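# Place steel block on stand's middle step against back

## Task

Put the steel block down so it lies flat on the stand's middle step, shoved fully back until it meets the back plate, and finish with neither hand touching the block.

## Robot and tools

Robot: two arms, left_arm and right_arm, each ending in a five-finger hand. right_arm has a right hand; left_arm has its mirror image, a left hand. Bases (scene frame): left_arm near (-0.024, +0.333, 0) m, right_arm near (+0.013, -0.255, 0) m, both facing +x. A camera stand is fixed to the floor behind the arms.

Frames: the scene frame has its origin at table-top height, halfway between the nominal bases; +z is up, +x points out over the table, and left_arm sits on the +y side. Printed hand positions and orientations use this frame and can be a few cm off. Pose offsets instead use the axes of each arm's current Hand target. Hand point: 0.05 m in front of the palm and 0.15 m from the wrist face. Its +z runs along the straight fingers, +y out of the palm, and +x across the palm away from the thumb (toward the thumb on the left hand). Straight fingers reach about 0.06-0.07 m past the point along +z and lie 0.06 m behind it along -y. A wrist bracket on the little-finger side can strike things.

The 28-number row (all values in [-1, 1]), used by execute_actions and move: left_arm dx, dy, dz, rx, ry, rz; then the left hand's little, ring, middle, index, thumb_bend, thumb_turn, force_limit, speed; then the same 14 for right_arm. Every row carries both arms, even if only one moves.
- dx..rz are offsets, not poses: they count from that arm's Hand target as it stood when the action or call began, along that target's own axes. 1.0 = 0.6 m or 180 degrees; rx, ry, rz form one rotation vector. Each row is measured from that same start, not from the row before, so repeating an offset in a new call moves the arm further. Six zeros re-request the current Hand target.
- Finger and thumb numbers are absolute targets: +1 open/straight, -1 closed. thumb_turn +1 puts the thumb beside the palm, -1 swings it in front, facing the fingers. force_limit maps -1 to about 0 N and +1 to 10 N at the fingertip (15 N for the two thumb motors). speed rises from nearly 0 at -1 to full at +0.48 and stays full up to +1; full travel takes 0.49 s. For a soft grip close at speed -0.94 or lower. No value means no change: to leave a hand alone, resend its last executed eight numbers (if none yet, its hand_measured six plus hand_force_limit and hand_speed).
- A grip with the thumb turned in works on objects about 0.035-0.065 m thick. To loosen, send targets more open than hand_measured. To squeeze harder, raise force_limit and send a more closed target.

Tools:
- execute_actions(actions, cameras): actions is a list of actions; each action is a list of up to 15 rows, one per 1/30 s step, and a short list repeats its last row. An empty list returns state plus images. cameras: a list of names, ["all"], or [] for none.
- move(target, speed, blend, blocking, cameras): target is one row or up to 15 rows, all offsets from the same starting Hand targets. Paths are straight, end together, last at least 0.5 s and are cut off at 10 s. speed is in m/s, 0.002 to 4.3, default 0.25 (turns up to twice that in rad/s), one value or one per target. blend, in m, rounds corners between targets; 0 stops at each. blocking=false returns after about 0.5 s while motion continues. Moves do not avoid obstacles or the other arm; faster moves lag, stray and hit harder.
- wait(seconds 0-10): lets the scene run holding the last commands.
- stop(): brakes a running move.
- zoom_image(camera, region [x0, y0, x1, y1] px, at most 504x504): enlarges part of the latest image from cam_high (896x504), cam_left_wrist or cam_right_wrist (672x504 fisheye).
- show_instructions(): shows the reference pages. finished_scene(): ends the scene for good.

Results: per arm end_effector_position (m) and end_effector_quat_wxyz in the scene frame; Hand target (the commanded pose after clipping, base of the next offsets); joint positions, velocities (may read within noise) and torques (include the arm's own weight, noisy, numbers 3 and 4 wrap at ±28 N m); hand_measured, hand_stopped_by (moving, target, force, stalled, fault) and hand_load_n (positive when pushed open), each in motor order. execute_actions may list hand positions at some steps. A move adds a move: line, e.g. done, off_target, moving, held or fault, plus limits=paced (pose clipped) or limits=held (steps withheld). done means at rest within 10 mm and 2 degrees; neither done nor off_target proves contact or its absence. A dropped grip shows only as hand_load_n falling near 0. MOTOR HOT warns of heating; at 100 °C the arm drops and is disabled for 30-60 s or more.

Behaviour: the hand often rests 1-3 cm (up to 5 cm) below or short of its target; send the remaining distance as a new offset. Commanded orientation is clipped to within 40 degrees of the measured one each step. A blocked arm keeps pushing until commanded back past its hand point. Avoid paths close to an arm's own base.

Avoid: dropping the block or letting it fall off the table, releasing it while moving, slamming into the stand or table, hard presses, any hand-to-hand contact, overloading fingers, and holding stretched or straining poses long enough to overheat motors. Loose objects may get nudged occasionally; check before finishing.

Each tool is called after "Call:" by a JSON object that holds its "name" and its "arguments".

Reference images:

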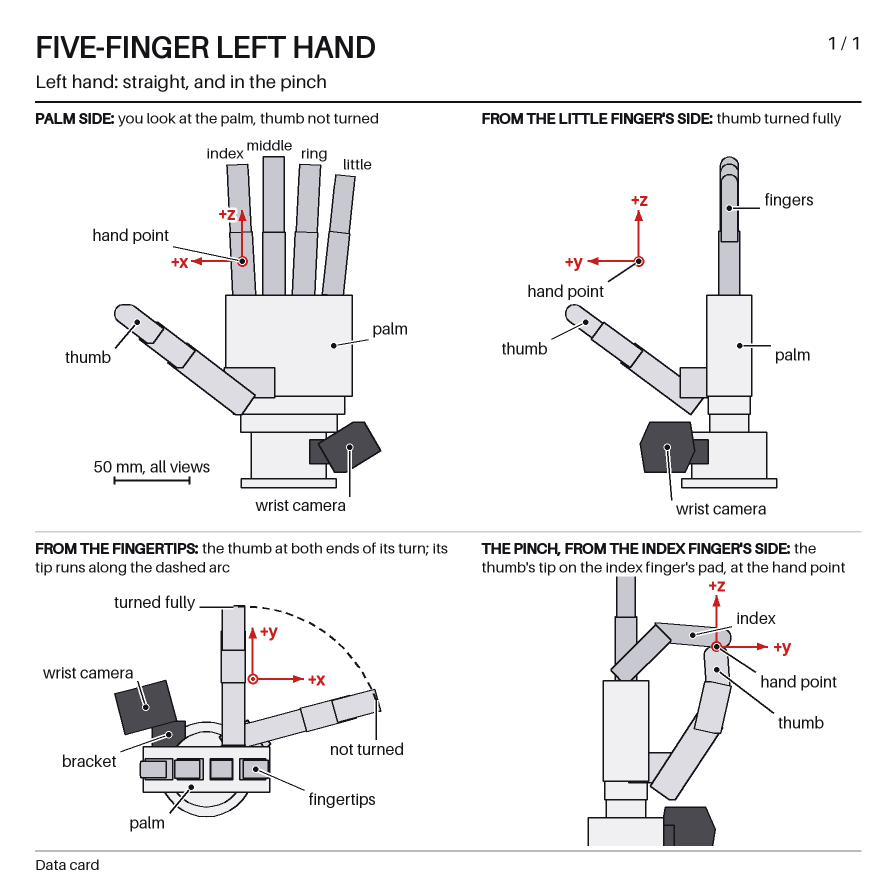

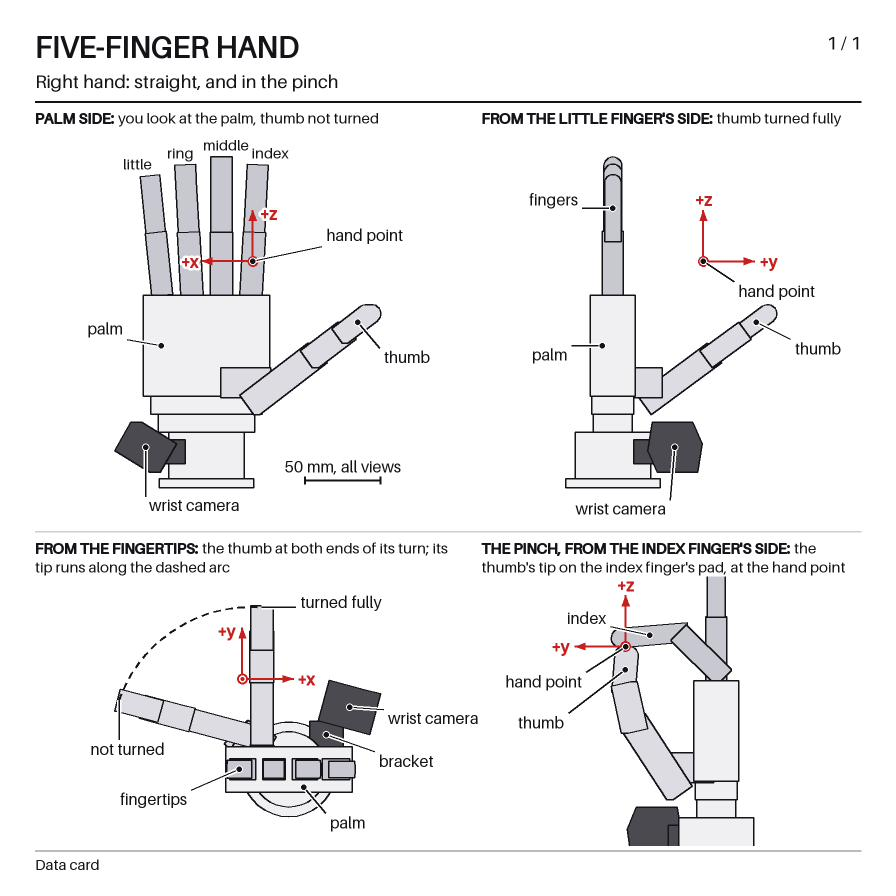

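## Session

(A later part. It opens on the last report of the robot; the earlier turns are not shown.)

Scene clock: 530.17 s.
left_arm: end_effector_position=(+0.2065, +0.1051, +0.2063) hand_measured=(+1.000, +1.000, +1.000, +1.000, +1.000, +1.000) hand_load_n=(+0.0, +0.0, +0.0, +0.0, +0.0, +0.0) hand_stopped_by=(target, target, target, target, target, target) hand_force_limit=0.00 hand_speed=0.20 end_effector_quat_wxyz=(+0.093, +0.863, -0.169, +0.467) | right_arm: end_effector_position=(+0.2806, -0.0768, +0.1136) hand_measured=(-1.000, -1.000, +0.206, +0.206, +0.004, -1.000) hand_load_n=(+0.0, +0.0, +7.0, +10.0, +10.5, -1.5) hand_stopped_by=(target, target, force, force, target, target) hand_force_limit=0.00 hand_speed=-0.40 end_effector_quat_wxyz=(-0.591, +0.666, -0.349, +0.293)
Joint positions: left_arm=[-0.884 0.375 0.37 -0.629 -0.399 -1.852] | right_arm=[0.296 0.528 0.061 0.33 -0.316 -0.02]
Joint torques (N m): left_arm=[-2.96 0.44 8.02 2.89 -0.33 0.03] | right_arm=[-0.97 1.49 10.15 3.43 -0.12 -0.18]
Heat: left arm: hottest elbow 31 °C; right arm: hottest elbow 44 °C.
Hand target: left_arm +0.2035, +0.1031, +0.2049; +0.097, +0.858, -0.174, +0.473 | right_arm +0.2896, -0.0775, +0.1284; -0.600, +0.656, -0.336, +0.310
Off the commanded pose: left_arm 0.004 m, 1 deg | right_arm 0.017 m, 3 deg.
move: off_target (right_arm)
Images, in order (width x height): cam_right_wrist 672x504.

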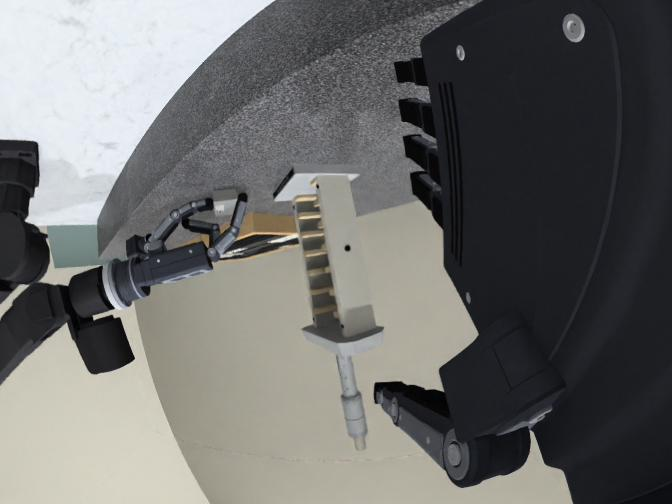

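Call:
{"name": "move", "arguments": {"target": [0,0,0,0,0,0,1,1,1,1,1,1,0,0.2,0,0.010,0,0,0,0,-1,-1,0.15,0.15,0.0,-1,0.0,-0.4], "speed": 0.03}}

Call:
{"name": "move", "arguments": {"target": [0,0,0,0,0,0,1,1,1,1,1,1,0,0.2,0,0.007,0,0,0,0,-1,-1,0.15,0.15,0.0,-1,0.0,-0.4], "speed": 0.03, "cameras": ["all"]}}

Call:
{"name": "zoom_image", "arguments": {"camera": "cam_right_wrist", "region": [190, 170, 270, 230]}}

Call:
{"name": "zoom_image", "arguments": {"camera": "cam_high", "region": [325, 225, 385, 285]}}

Scene clock: 531.87 s.
left_arm: end_effector_position=(+0.2065, +0.1051, +0.2063) hand_measured=(+1.000, +1.000, +1.000, +1.000, +1.000, +1.000) hand_load_n=(+0.0, +0.0, +0.0, +0.0, +0.0, -0.5) hand_stopped_by=(target, target, target, target, target, target) hand_force_limit=0.00 hand_speed=0.20 end_effector_quat_wxyz=(+0.093, +0.863, -0.169, +0.467) | right_arm: end_effector_position=(+0.2804, -0.0770, +0.1086) hand_measured=(-1.000, -1.000, +0.206, +0.206, +0.004, -1.000) hand_load_n=(+0.5, +0.0, +7.0, +10.0, +10.5, -1.5) hand_stopped_by=(target, target, force, force, target, target) hand_force_limit=0.00 hand_speed=-0.40 end_effector_quat_wxyz=(-0.592, +0.665, -0.348, +0.293)
Joint positions: left_arm=[-0.884 0.375 0.37 -0.629 -0.399 -1.852] | right_arm=[0.296 0.553 0.049 0.369 -0.316 -0.02]
Joint torques (N m): left_arm=[-2.37 0.44 8.08 2.92 -0.29 0.01] | right_arm=[-1.08 1.67 9.87 3.56 -0.13 -0.18]
Heat: left arm: hottest elbow 31 °C; right arm: hottest elbow 43 °C.
Hand target: left_arm +0.2035, +0.1031, +0.2049; +0.097, +0.858, -0.174, +0.473 | right_arm +0.2891, -0.0778, +0.1223; -0.600, +0.656, -0.336, +0.310
Off the commanded pose: left_arm 0.004 m, 1 deg | right_arm 0.016 m, 3 deg.
move: off_target (right_arm)

Scene clock: 532.83 s.
left_arm: end_effector_position=(+0.2065, +0.1051, +0.2063) hand_measured=(+1.000, +1.000, +1.000, +1.000, +1.000, +1.000) hand_load_n=(+0.0, +0.0, +0.0, +0.0, +0.0, +0.0) hand_stopped_by=(target, target, target, target, target, target) hand_force_limit=0.00 hand_speed=0.20 end_effector_quat_wxyz=(+0.093, +0.863, -0.169, +0.467) | right_arm: end_effector_position=(+0.2814, -0.0766, +0.1080) hand_measured=(-1.000, -1.000, +0.206, +0.206, +0.004, -1.000) hand_load_n=(+0.0, +0.0, +7.5, +10.0, +10.5, -1.5) hand_stopped_by=(target, target, force, force, target, target) hand_force_limit=0.00 hand_speed=-0.40 end_effector_quat_wxyz=(-0.594, +0.663, -0.346, +0.295)
Joint positions: left_arm=[-0.884 0.375 0.37 -0.629 -0.399 -1.852] | right_arm=[0.295 0.572 0.042 0.404 -0.318 -0.02]
Joint torques (N m): left_arm=[-3.19 0.67 8.06 2.78 -0.33 -0.02] | right_arm=[-1.14 1.67 9.57 3.18 -0.1 -0.18]
Heat: left arm: hottest elbow 31 °C; right arm: hottest elbow 43 °C.
Hand target: left_arm +0.2035, +0.1031, +0.2049; +0.097, +0.858, -0.174, +0.473 | right_arm +0.2889, -0.0780, +0.1183; -0.600, +0.656, -0.336, +0.310
Off the commanded pose: left_arm 0.004 m, 1 deg | right_arm 0.013 m, 2 deg.
move: off_target (right_arm)

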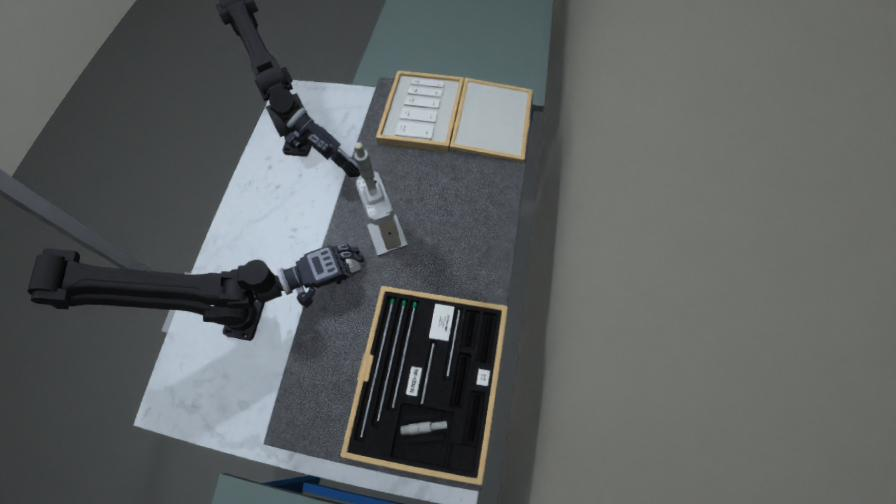

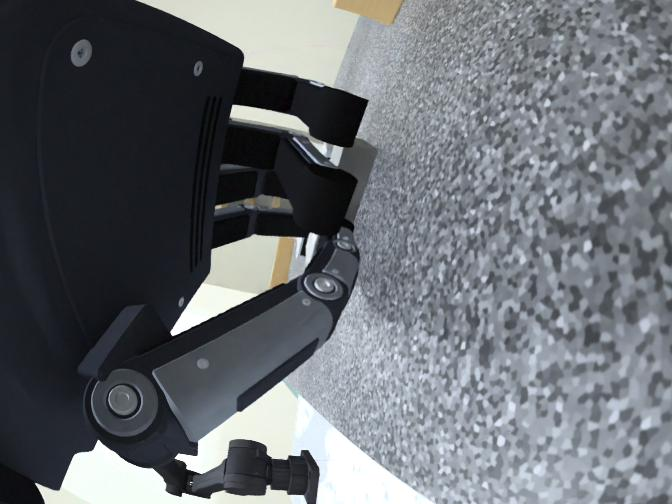

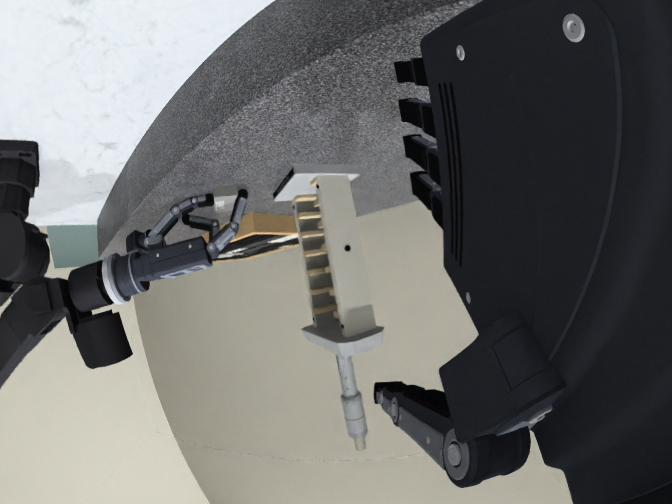

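Scaled by 6.300 from the camera's 672x504 image, which has a finer 960x720 frame.

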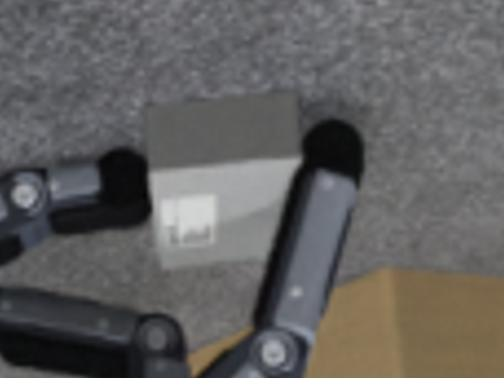

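Scaled by 8.400 from the camera's 896x504 image, which has a finer 1280x720 frame.

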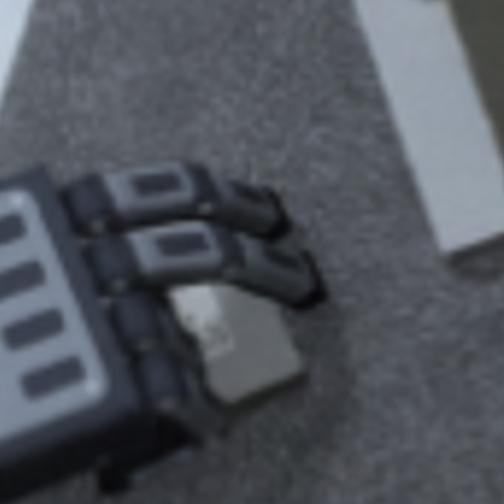

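Call:
{"name": "move", "arguments": {"target": [[0,0,0,0,0,0,1,1,1,1,1,1,0,0.2,0,0.0025,0,0,0,0,-1,-1,0.15,0.15,0.0,-1,0.0,-0.4],[0,0,0,0,0,0,1,1,1,1,1,1,0,0.2,0,0.0025,0,0,0,0,-1,-1,0.5,0.5,0.0,-1,0.0,-0.4]], "speed": 0.03, "cameras": ["all"]}}

Call:
{"name": "zoom_image", "arguments": {"camera": "cam_right_wrist", "region": [190, 170, 270, 230]}}

Call:
{"name": "zoom_image", "arguments": {"camera": "cam_high", "region": [325, 225, 385, 285]}}

Scene clock: 535.03 s.
left_arm: end_effector_position=(+0.2065, +0.1051, +0.2063) hand_measured=(+1.000, +1.000, +1.000, +1.000, +1.000, +1.000) hand_load_n=(+0.0, +0.0, +0.0, -0.5, +0.0, +0.0) hand_stopped_by=(target, target, target, target, target, target) hand_force_limit=0.00 hand_speed=0.20 end_effector_quat_wxyz=(+0.093, +0.863, -0.169, +0.467) | right_arm: end_effector_position=(+0.2822, -0.0764, +0.1087) hand_measured=(-1.000, -1.000, +0.500, +0.500, +0.000, -1.000) hand_load_n=(+0.0, +0.0, +0.0, +0.0, +0.5, +0.0) hand_stopped_by=(target, target, target, target, target, target) hand_force_limit=0.00 hand_speed=-0.40 end_effector_quat_wxyz=(-0.597, +0.661, -0.344, +0.297)
Joint positions: left_arm=[-0.884 0.375 0.37 -0.629 -0.399 -1.852] | right_arm=[0.294 0.581 0.039 0.424 -0.319 -0.02]
Joint torques (N m): left_arm=[-2.84 1.26 8.05 2.86 -0.29 0] | right_arm=[-0.97 1.9 9.46 2.95 -0.09 -0.17]
Heat: left arm: hottest elbow 31 °C; right arm: hottest elbow 43 °C.
Hand target: left_arm +0.2035, +0.1031, +0.2049; +0.097, +0.858, -0.174, +0.473 | right_arm +0.2888, -0.0781, +0.1168; -0.600, +0.656, -0.336, +0.310
Off the commanded pose: left_arm 0.004 m, 1 deg | right_arm 0.011 m, 2 deg.
move: off_target (right_arm); target 2's new numbers were sent with right_arm's hand 0.012 m and 2 deg from that target

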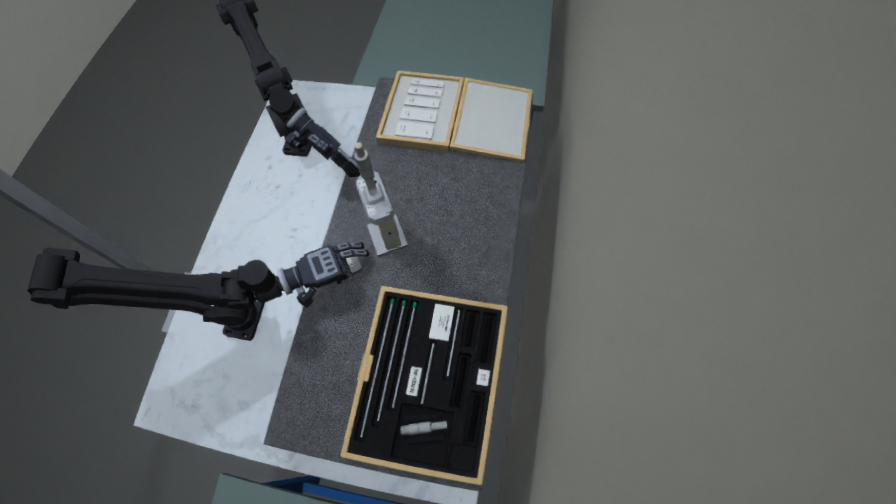

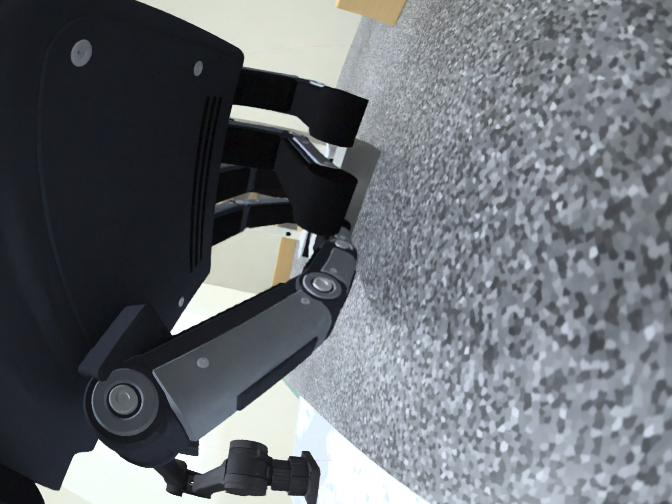

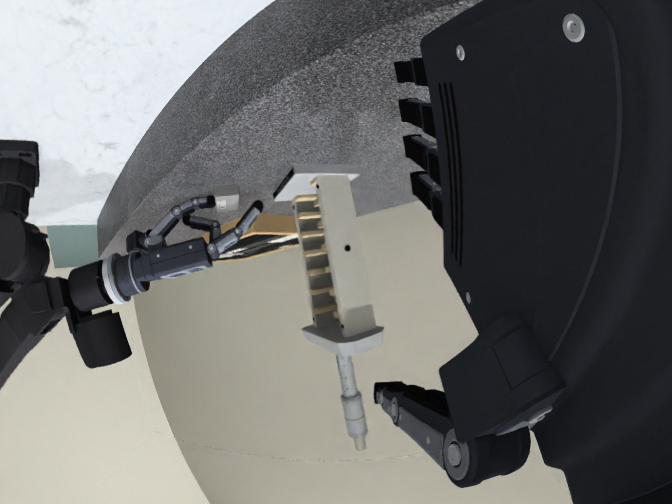

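Scaled by 6.300 from the camera's 672x504 image, which has a finer 960x720 frame.

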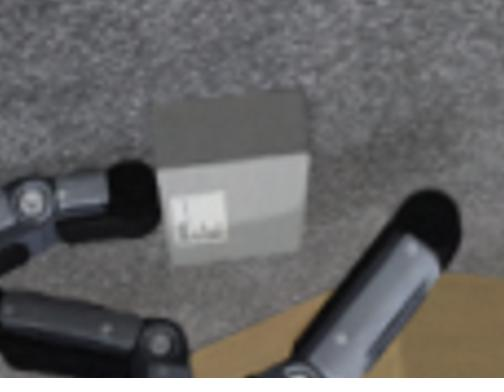

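Scaled by 8.400 from the camera's 896x504 image, which has a finer 1280x720 frame.

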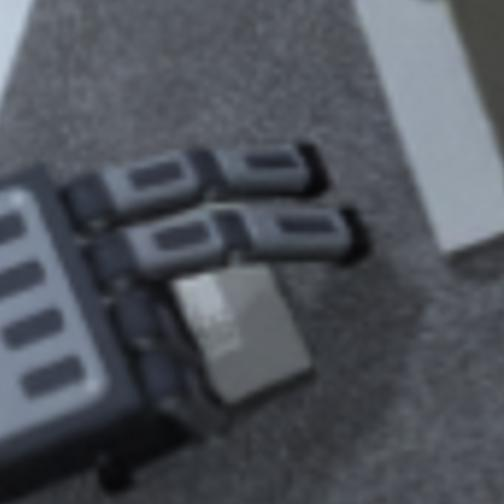

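Call:
{"name": "move", "arguments": {"target": [0,0,0,0,0,0,1,1,1,1,1,1,0,0.2,0,-0.003,-0.010,0,0,0,-1,-1,0.5,0.5,0.0,-1,0.0,-0.4], "speed": 0.03}}

Call:
{"name": "move", "arguments": {"target": [0,0,0,0,0,0,1,1,1,1,1,1,0,0.2,0.008,0,0,0,0,0,-1,-1,0.5,0.5,0.0,-1,0.0,-0.4], "speed": 0.03, "cameras": ["all"]}}

Call:
{"name": "zoom_image", "arguments": {"camera": "cam_high", "region": [325, 225, 385, 285]}}

Call:
{"name": "zoom_image", "arguments": {"camera": "cam_right_wrist", "region": [190, 170, 270, 230]}}

Scene clock: 537.67 s.
left_arm: end_effector_position=(+0.2065, +0.1051, +0.2063) hand_measured=(+1.000, +1.000, +1.000, +1.000, +1.000, +1.000) hand_load_n=(+0.0, +0.0, +0.0, +0.0, +0.0, +0.0) hand_stopped_by=(target, target, target, target, target, target) hand_force_limit=0.00 hand_speed=0.20 end_effector_quat_wxyz=(+0.093, +0.863, -0.169, +0.467) | right_arm: end_effector_position=(+0.2811, -0.0786, +0.1142) hand_measured=(-1.000, -1.000, +0.500, +0.500, +0.000, -1.000) hand_load_n=(+0.0, +0.0, +0.0, +0.0, +0.0, +0.0) hand_stopped_by=(target, target, target, target, target, target) hand_force_limit=0.00 hand_speed=-0.40 end_effector_quat_wxyz=(-0.601, +0.658, -0.341, +0.301)
Joint positions: left_arm=[-0.884 0.375 0.37 -0.629 -0.399 -1.852] | right_arm=[0.281 0.539 0.039 0.397 -0.332 -0.02]
Joint torques (N m): left_arm=[-2.67 0.56 8.01 2.71 -0.26 0] | right_arm=[-1.08 0.5 9.35 1.58 -0.09 -0.18]
Heat: left arm: hottest elbow 30 °C; right arm: hottest elbow 42 °C.
Hand target: left_arm +0.2035, +0.1031, +0.2049; +0.097, +0.858, -0.174, +0.473 | right_arm +0.2841, -0.0815, +0.1191; -0.600, +0.656, -0.336, +0.310
Off the commanded pose: left_arm 0.004 m, 1 deg | right_arm 0.006 m, 1 deg.
move: done

Scene clock: 538.53 s.
left_arm: end_effector_position=(+0.2065, +0.1051, +0.2063) hand_measured=(+1.000, +1.000, +1.000, +1.000, +1.000, +1.000) hand_load_n=(+0.0, +0.0, +0.0, +0.0, +0.0, +0.0) hand_stopped_by=(target, target, target, target, target, target) hand_force_limit=0.00 hand_speed=0.20 end_effector_quat_wxyz=(+0.093, +0.863, -0.169, +0.467) | right_arm: end_effector_position=(+0.2823, -0.0827, +0.1144) hand_measured=(-1.000, -1.000, +0.500, +0.500, +0.000, -1.000) hand_load_n=(+0.0, +0.5, +0.0, +0.0, +0.0, +0.0) hand_stopped_by=(target, target, target, target, target, target) hand_force_limit=0.00 hand_speed=-0.40 end_effector_quat_wxyz=(-0.602, +0.657, -0.341, +0.300)
Joint positions: left_arm=[-0.884 0.375 0.37 -0.629 -0.399 -1.852] | right_arm=[0.249 0.539 0.039 0.396 -0.364 -0.02]
Joint torques (N m): left_arm=[-2.37 0.09 8.14 2.92 -0.34 0.01] | right_arm=[-1.14 1.49 9.58 1.95 -0.1 -0.22]
Heat: left arm: hottest elbow 30 °C; right arm: hottest elbow 42 °C.
Hand target: left_arm +0.2035, +0.1031, +0.2049; +0.097, +0.858, -0.174, +0.473 | right_arm +0.2868, -0.0853, +0.1190; -0.600, +0.656, -0.336, +0.310
Off the commanded pose: left_arm 0.004 m, 1 deg | right_arm 0.007 m, 1 deg.
move: done

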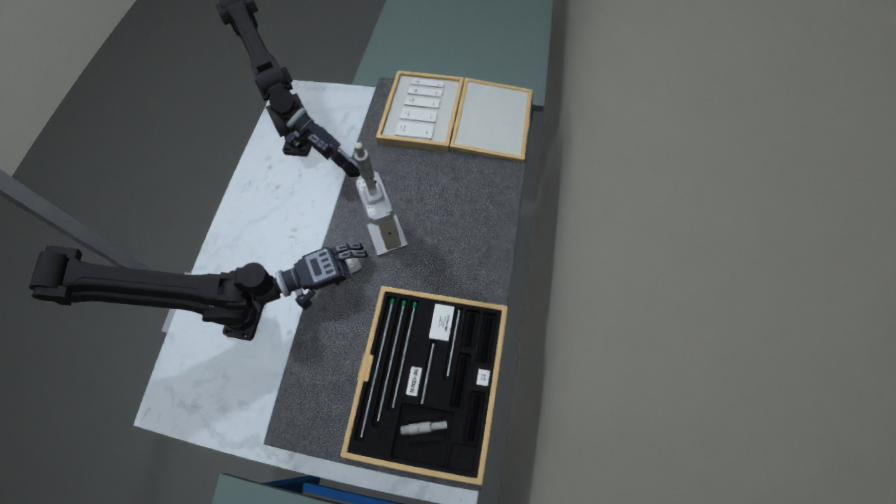

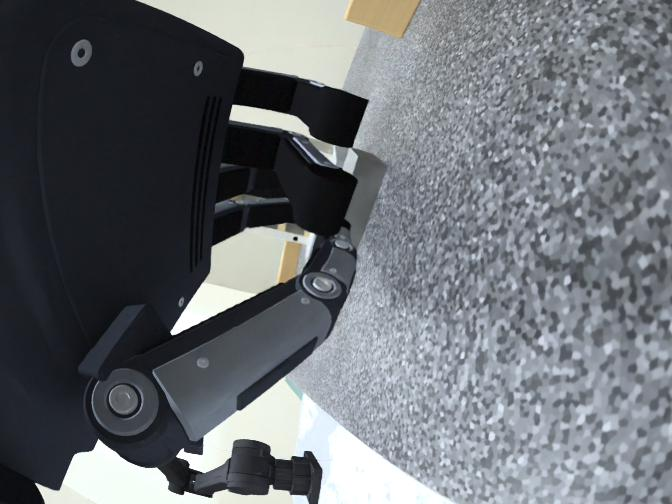

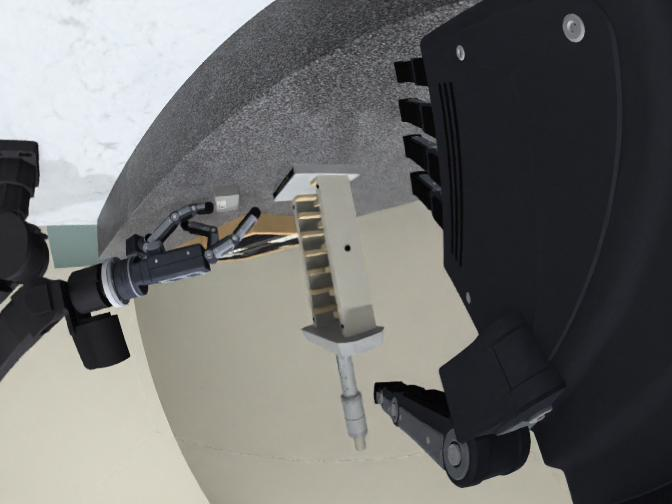

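Scaled by 8.400 from the camera's 896x504 image, which has a finer 1280x720 frame.

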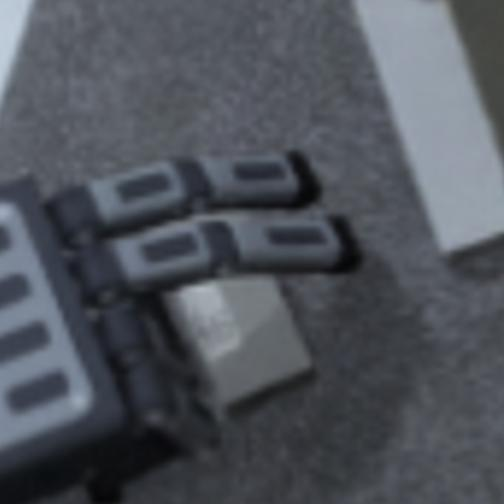

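Scaled by 6.300 from the camera's 672x504 image, which has a finer 960x720 frame.

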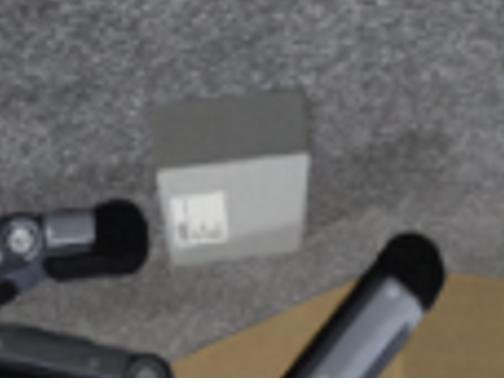

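Call:
{"name": "move", "arguments": {"target": [0,0,0,0,0,0,1,1,1,1,1,1,0,0.2,-0.0038,0.010,0.0058,0,0,0,-1,-1,0.5,0.5,0.0,-1,0.0,-0.4], "speed": 0.03, "cameras": ["all"]}}

Call:
{"name": "zoom_image", "arguments": {"camera": "cam_high", "region": [325, 225, 385, 285]}}

Call:
{"name": "zoom_image", "arguments": {"camera": "cam_right_wrist", "region": [190, 170, 270, 230]}}

Scene clock: 540.50 s.
left_arm: end_effector_position=(+0.2065, +0.1051, +0.2063) hand_measured=(+1.000, +1.000, +1.000, +1.000, +1.000, +1.000) hand_load_n=(+0.0, +0.0, +0.0, +0.5, +0.0, +0.0) hand_stopped_by=(target, target, target, target, target, target) hand_force_limit=0.00 hand_speed=0.20 end_effector_quat_wxyz=(+0.093, +0.863, -0.169, +0.467) | right_arm: end_effector_position=(+0.2874, -0.0836, +0.1127) hand_measured=(-1.000, -1.000, +0.500, +0.500, +0.000, -1.000) hand_load_n=(+0.5, +0.0, +0.0, +0.0, +0.5, +0.0) hand_stopped_by=(target, target, target, target, target, target) hand_force_limit=0.00 hand_speed=-0.40 end_effector_quat_wxyz=(-0.600, +0.654, -0.345, +0.306)
Joint positions: left_arm=[-0.884 0.375 0.37 -0.629 -0.399 -1.852] | right_arm=[0.251 0.584 0.039 0.444 -0.348 -0.021]
Joint torques (N m): left_arm=[-1.96 0.62 8.16 2.88 -0.31 0.02] | right_arm=[0.56 2.26 8.58 2.82 0.16 -0.18]
Heat: left arm: hottest elbow 30 °C; right arm: hottest elbow 42 °C.
Hand target: left_arm +0.2035, +0.1031, +0.2049; +0.097, +0.858, -0.174, +0.473 | right_arm +0.2879, -0.0818, +0.1128; -0.600, +0.656, -0.336, +0.310
Off the commanded pose: left_arm 0.004 m, 1 deg | right_arm 0.002 m, 1 deg.
move: done

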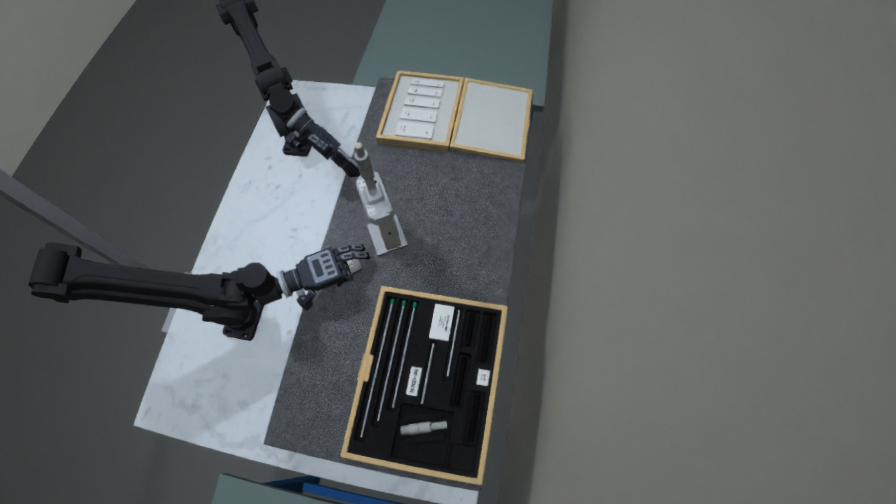

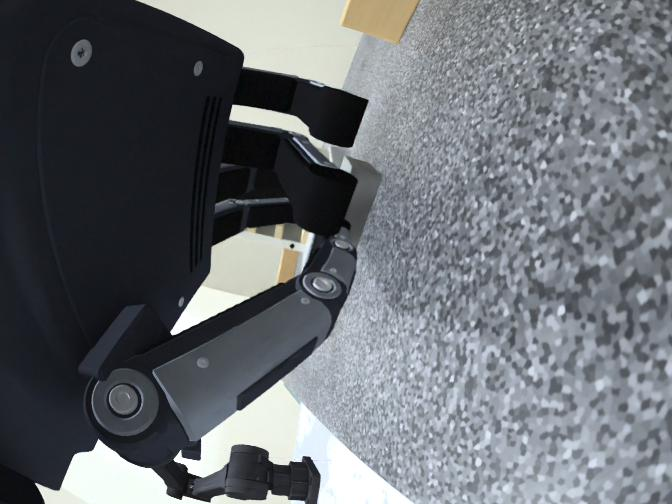

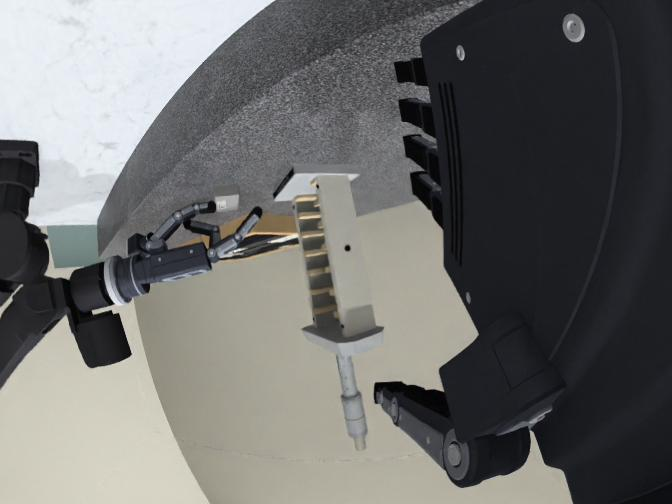

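Scaled by 8.400 from the camera's 896x504 image, which has a finer 1280x720 frame.

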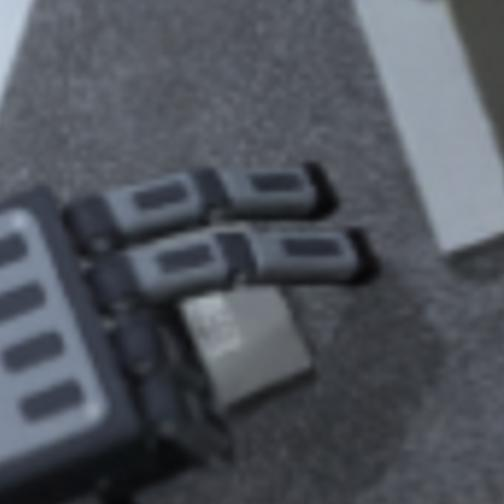

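Scaled by 6.300 from the camera's 672x504 image, which has a finer 960x720 frame.

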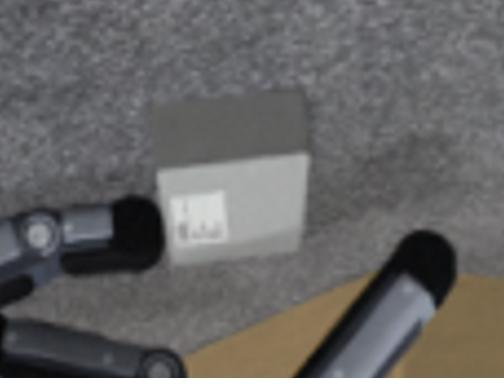

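Call:
{"name": "move", "arguments": {"target": [0,0,0,0,0,0,1,1,1,1,1,1,0,0.2,-0.009,0.006,-0.002,0,0,0,-1,-1,0.5,0.5,0.0,-1,0.0,-0.4], "speed": 0.03, "cameras": ["all"]}}

Call:
{"name": "zoom_image", "arguments": {"camera": "cam_high", "region": [325, 225, 385, 285]}}

Call:
{"name": "zoom_image", "arguments": {"camera": "cam_right_wrist", "region": [190, 170, 270, 230]}}

Scene clock: 542.17 s.
left_arm: end_effector_position=(+0.2065, +0.1051, +0.2063) hand_measured=(+1.000, +1.000, +1.000, +1.000, +1.000, +1.000) hand_load_n=(+0.0, +0.0, +0.0, +0.0, +0.0, +0.0) hand_stopped_by=(target, target, target, target, target, target) hand_force_limit=0.00 hand_speed=0.20 end_effector_quat_wxyz=(+0.093, +0.863, -0.169, +0.467) | right_arm: end_effector_position=(+0.2829, -0.0809, +0.1056) hand_measured=(-1.000, -1.000, +0.500, +0.500, +0.000, -1.000) hand_load_n=(+0.0, +0.0, +0.0, +0.0, +0.0, +0.0) hand_stopped_by=(target, target, target, target, target, target) hand_force_limit=0.00 hand_speed=-0.40 end_effector_quat_wxyz=(-0.596, +0.657, -0.347, +0.304)
Joint positions: left_arm=[-0.884 0.375 0.37 -0.629 -0.399 -1.852] | right_arm=[0.281 0.584 0.025 0.45 -0.317 -0.021]
Joint torques (N m): left_arm=[-2.73 0.79 8.1 2.85 -0.28 0.02] | right_arm=[0.26 1.49 8.66 2.73 0.12 -0.14]
Heat: left arm: hottest elbow 30 °C; right arm: hottest elbow 42 °C.
Hand target: left_arm +0.2035, +0.1031, +0.2049; +0.097, +0.858, -0.174, +0.473 | right_arm +0.2835, -0.0783, +0.1092; -0.600, +0.656, -0.336, +0.310
Off the commanded pose: left_arm 0.004 m, 1 deg | right_arm 0.005 m, 1 deg.
move: done

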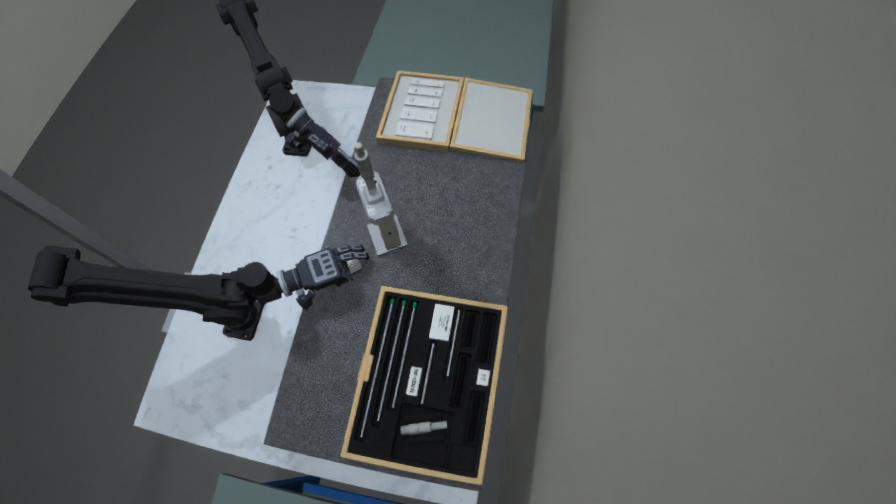

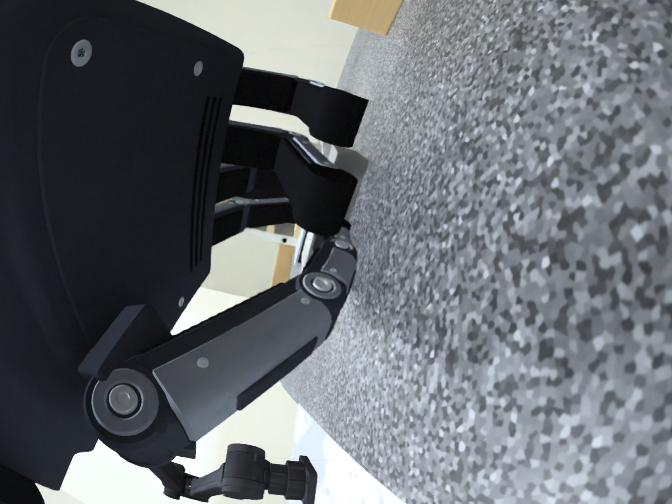

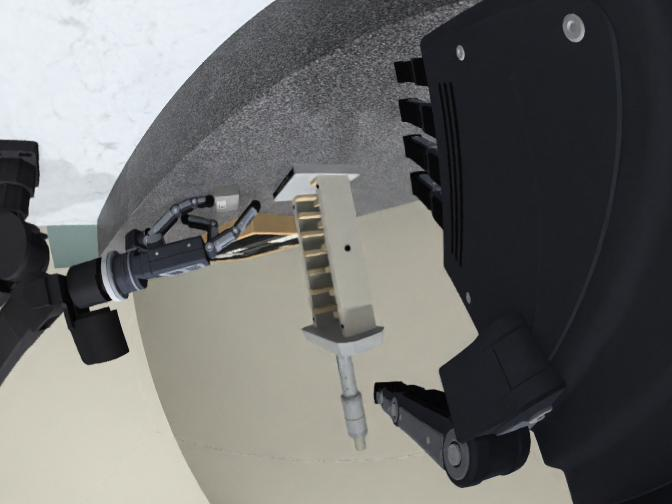

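Scaled by 8.400 from the camera's 896x504 image, which has a finer 1280x720 frame.

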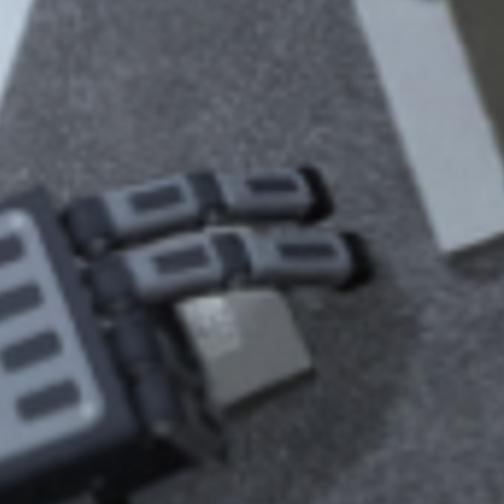

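Scaled by 6.300 from the camera's 672x504 image, which has a finer 960x720 frame.

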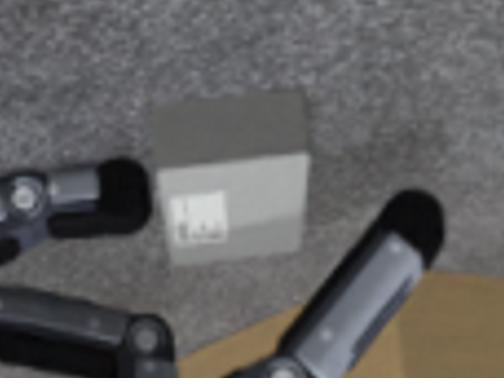

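Call:
{"name": "move", "arguments": {"target": [0,0,0,0,0,0,1,1,1,1,1,1,0,0.2,-0.0045,-0.0035,0.001,0,0,0,-1,-1,0.5,0.5,0.0,-1,0.0,-0.4], "speed": 0.03, "cameras": ["all"]}}

Call:
{"name": "zoom_image", "arguments": {"camera": "cam_high", "region": [325, 225, 385, 285]}}

Call:
{"name": "zoom_image", "arguments": {"camera": "cam_right_wrist", "region": [190, 170, 270, 230]}}

Scene clock: 543.80 s.
left_arm: end_effector_position=(+0.2065, +0.1051, +0.2063) hand_measured=(+1.000, +1.000, +1.000, +1.000, +1.000, +1.000) hand_load_n=(+0.0, -0.5, +0.0, +0.0, +0.0, +0.0) hand_stopped_by=(target, target, target, target, target, target) hand_force_limit=0.00 hand_speed=0.20 end_effector_quat_wxyz=(+0.093, +0.863, -0.169, +0.467) | right_arm: end_effector_position=(+0.2822, -0.0784, +0.1055) hand_measured=(-1.000, -1.000, +0.500, +0.500, +0.000, -1.000) hand_load_n=(+0.0, +0.0, +0.0, +0.0, +0.0, +0.0) hand_stopped_by=(target, target, target, target, target, target) hand_force_limit=0.00 hand_speed=-0.40 end_effector_quat_wxyz=(-0.596, +0.657, -0.346, +0.305)
Joint positions: left_arm=[-0.884 0.375 0.37 -0.629 -0.399 -1.852] | right_arm=[0.301 0.584 0.025 0.45 -0.297 -0.021]
Joint torques (N m): left_arm=[-2.55 0.5 7.98 2.84 -0.31 0.02] | right_arm=[0.91 0.62 8.95 2.11 0.13 -0.12]
Heat: left arm: hottest elbow 30 °C; right arm: hottest elbow 41 °C.
Hand target: left_arm +0.2035, +0.1031, +0.2049; +0.097, +0.858, -0.174, +0.473 | right_arm +0.2826, -0.0756, +0.1113; -0.600, +0.656, -0.336, +0.310
Off the commanded pose: left_arm 0.004 m, 1 deg | right_arm 0.006 m, 1 deg.
move: done

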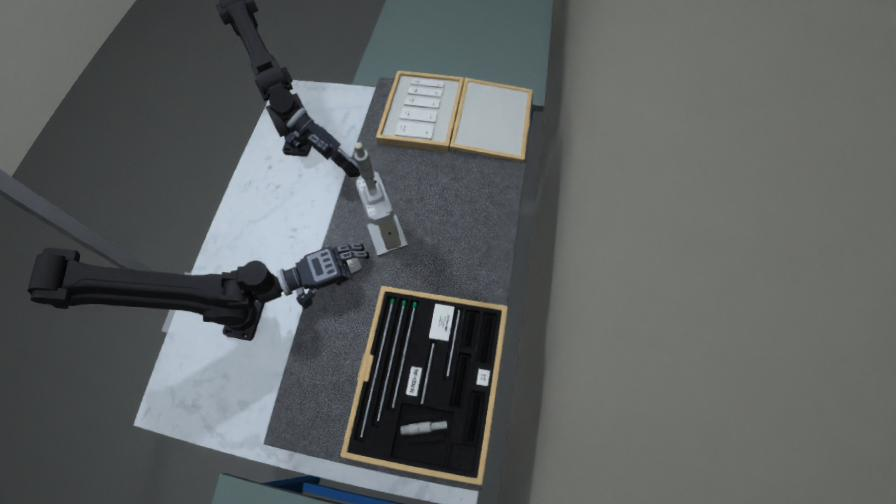

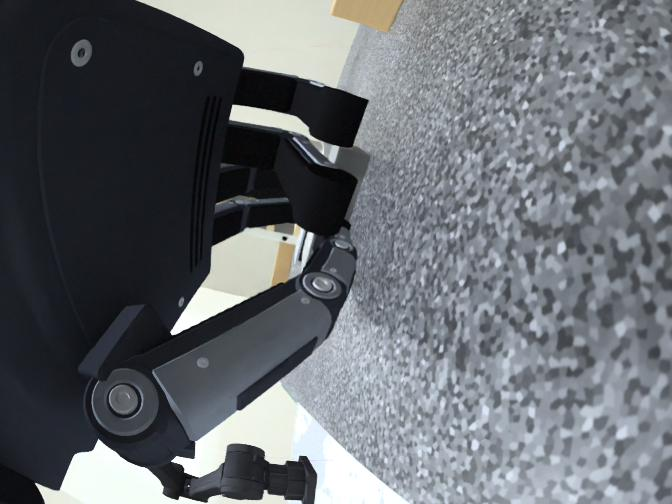

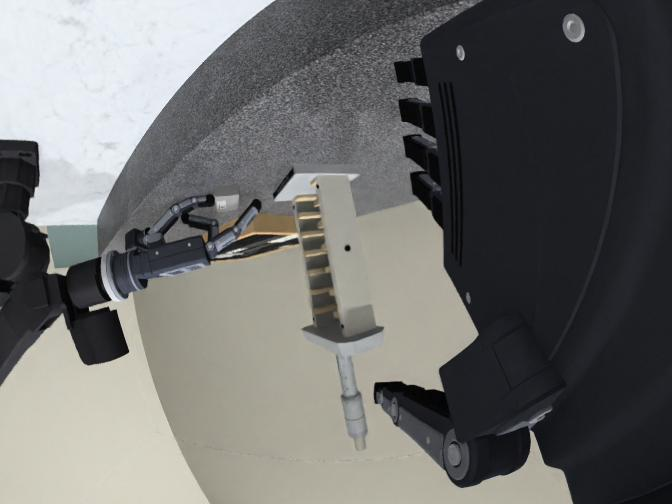

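Scaled by 8.400 from the camera's 896x504 image, which has a finer 1280x720 frame.

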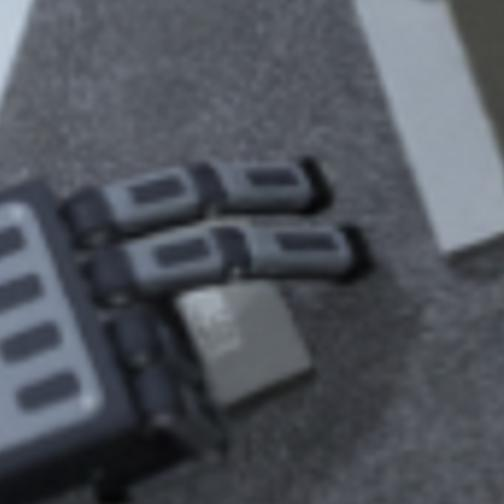

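Scaled by 6.300 from the camera's 672x504 image, which has a finer 960x720 frame.

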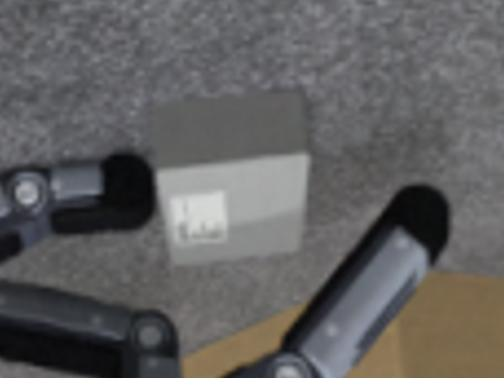

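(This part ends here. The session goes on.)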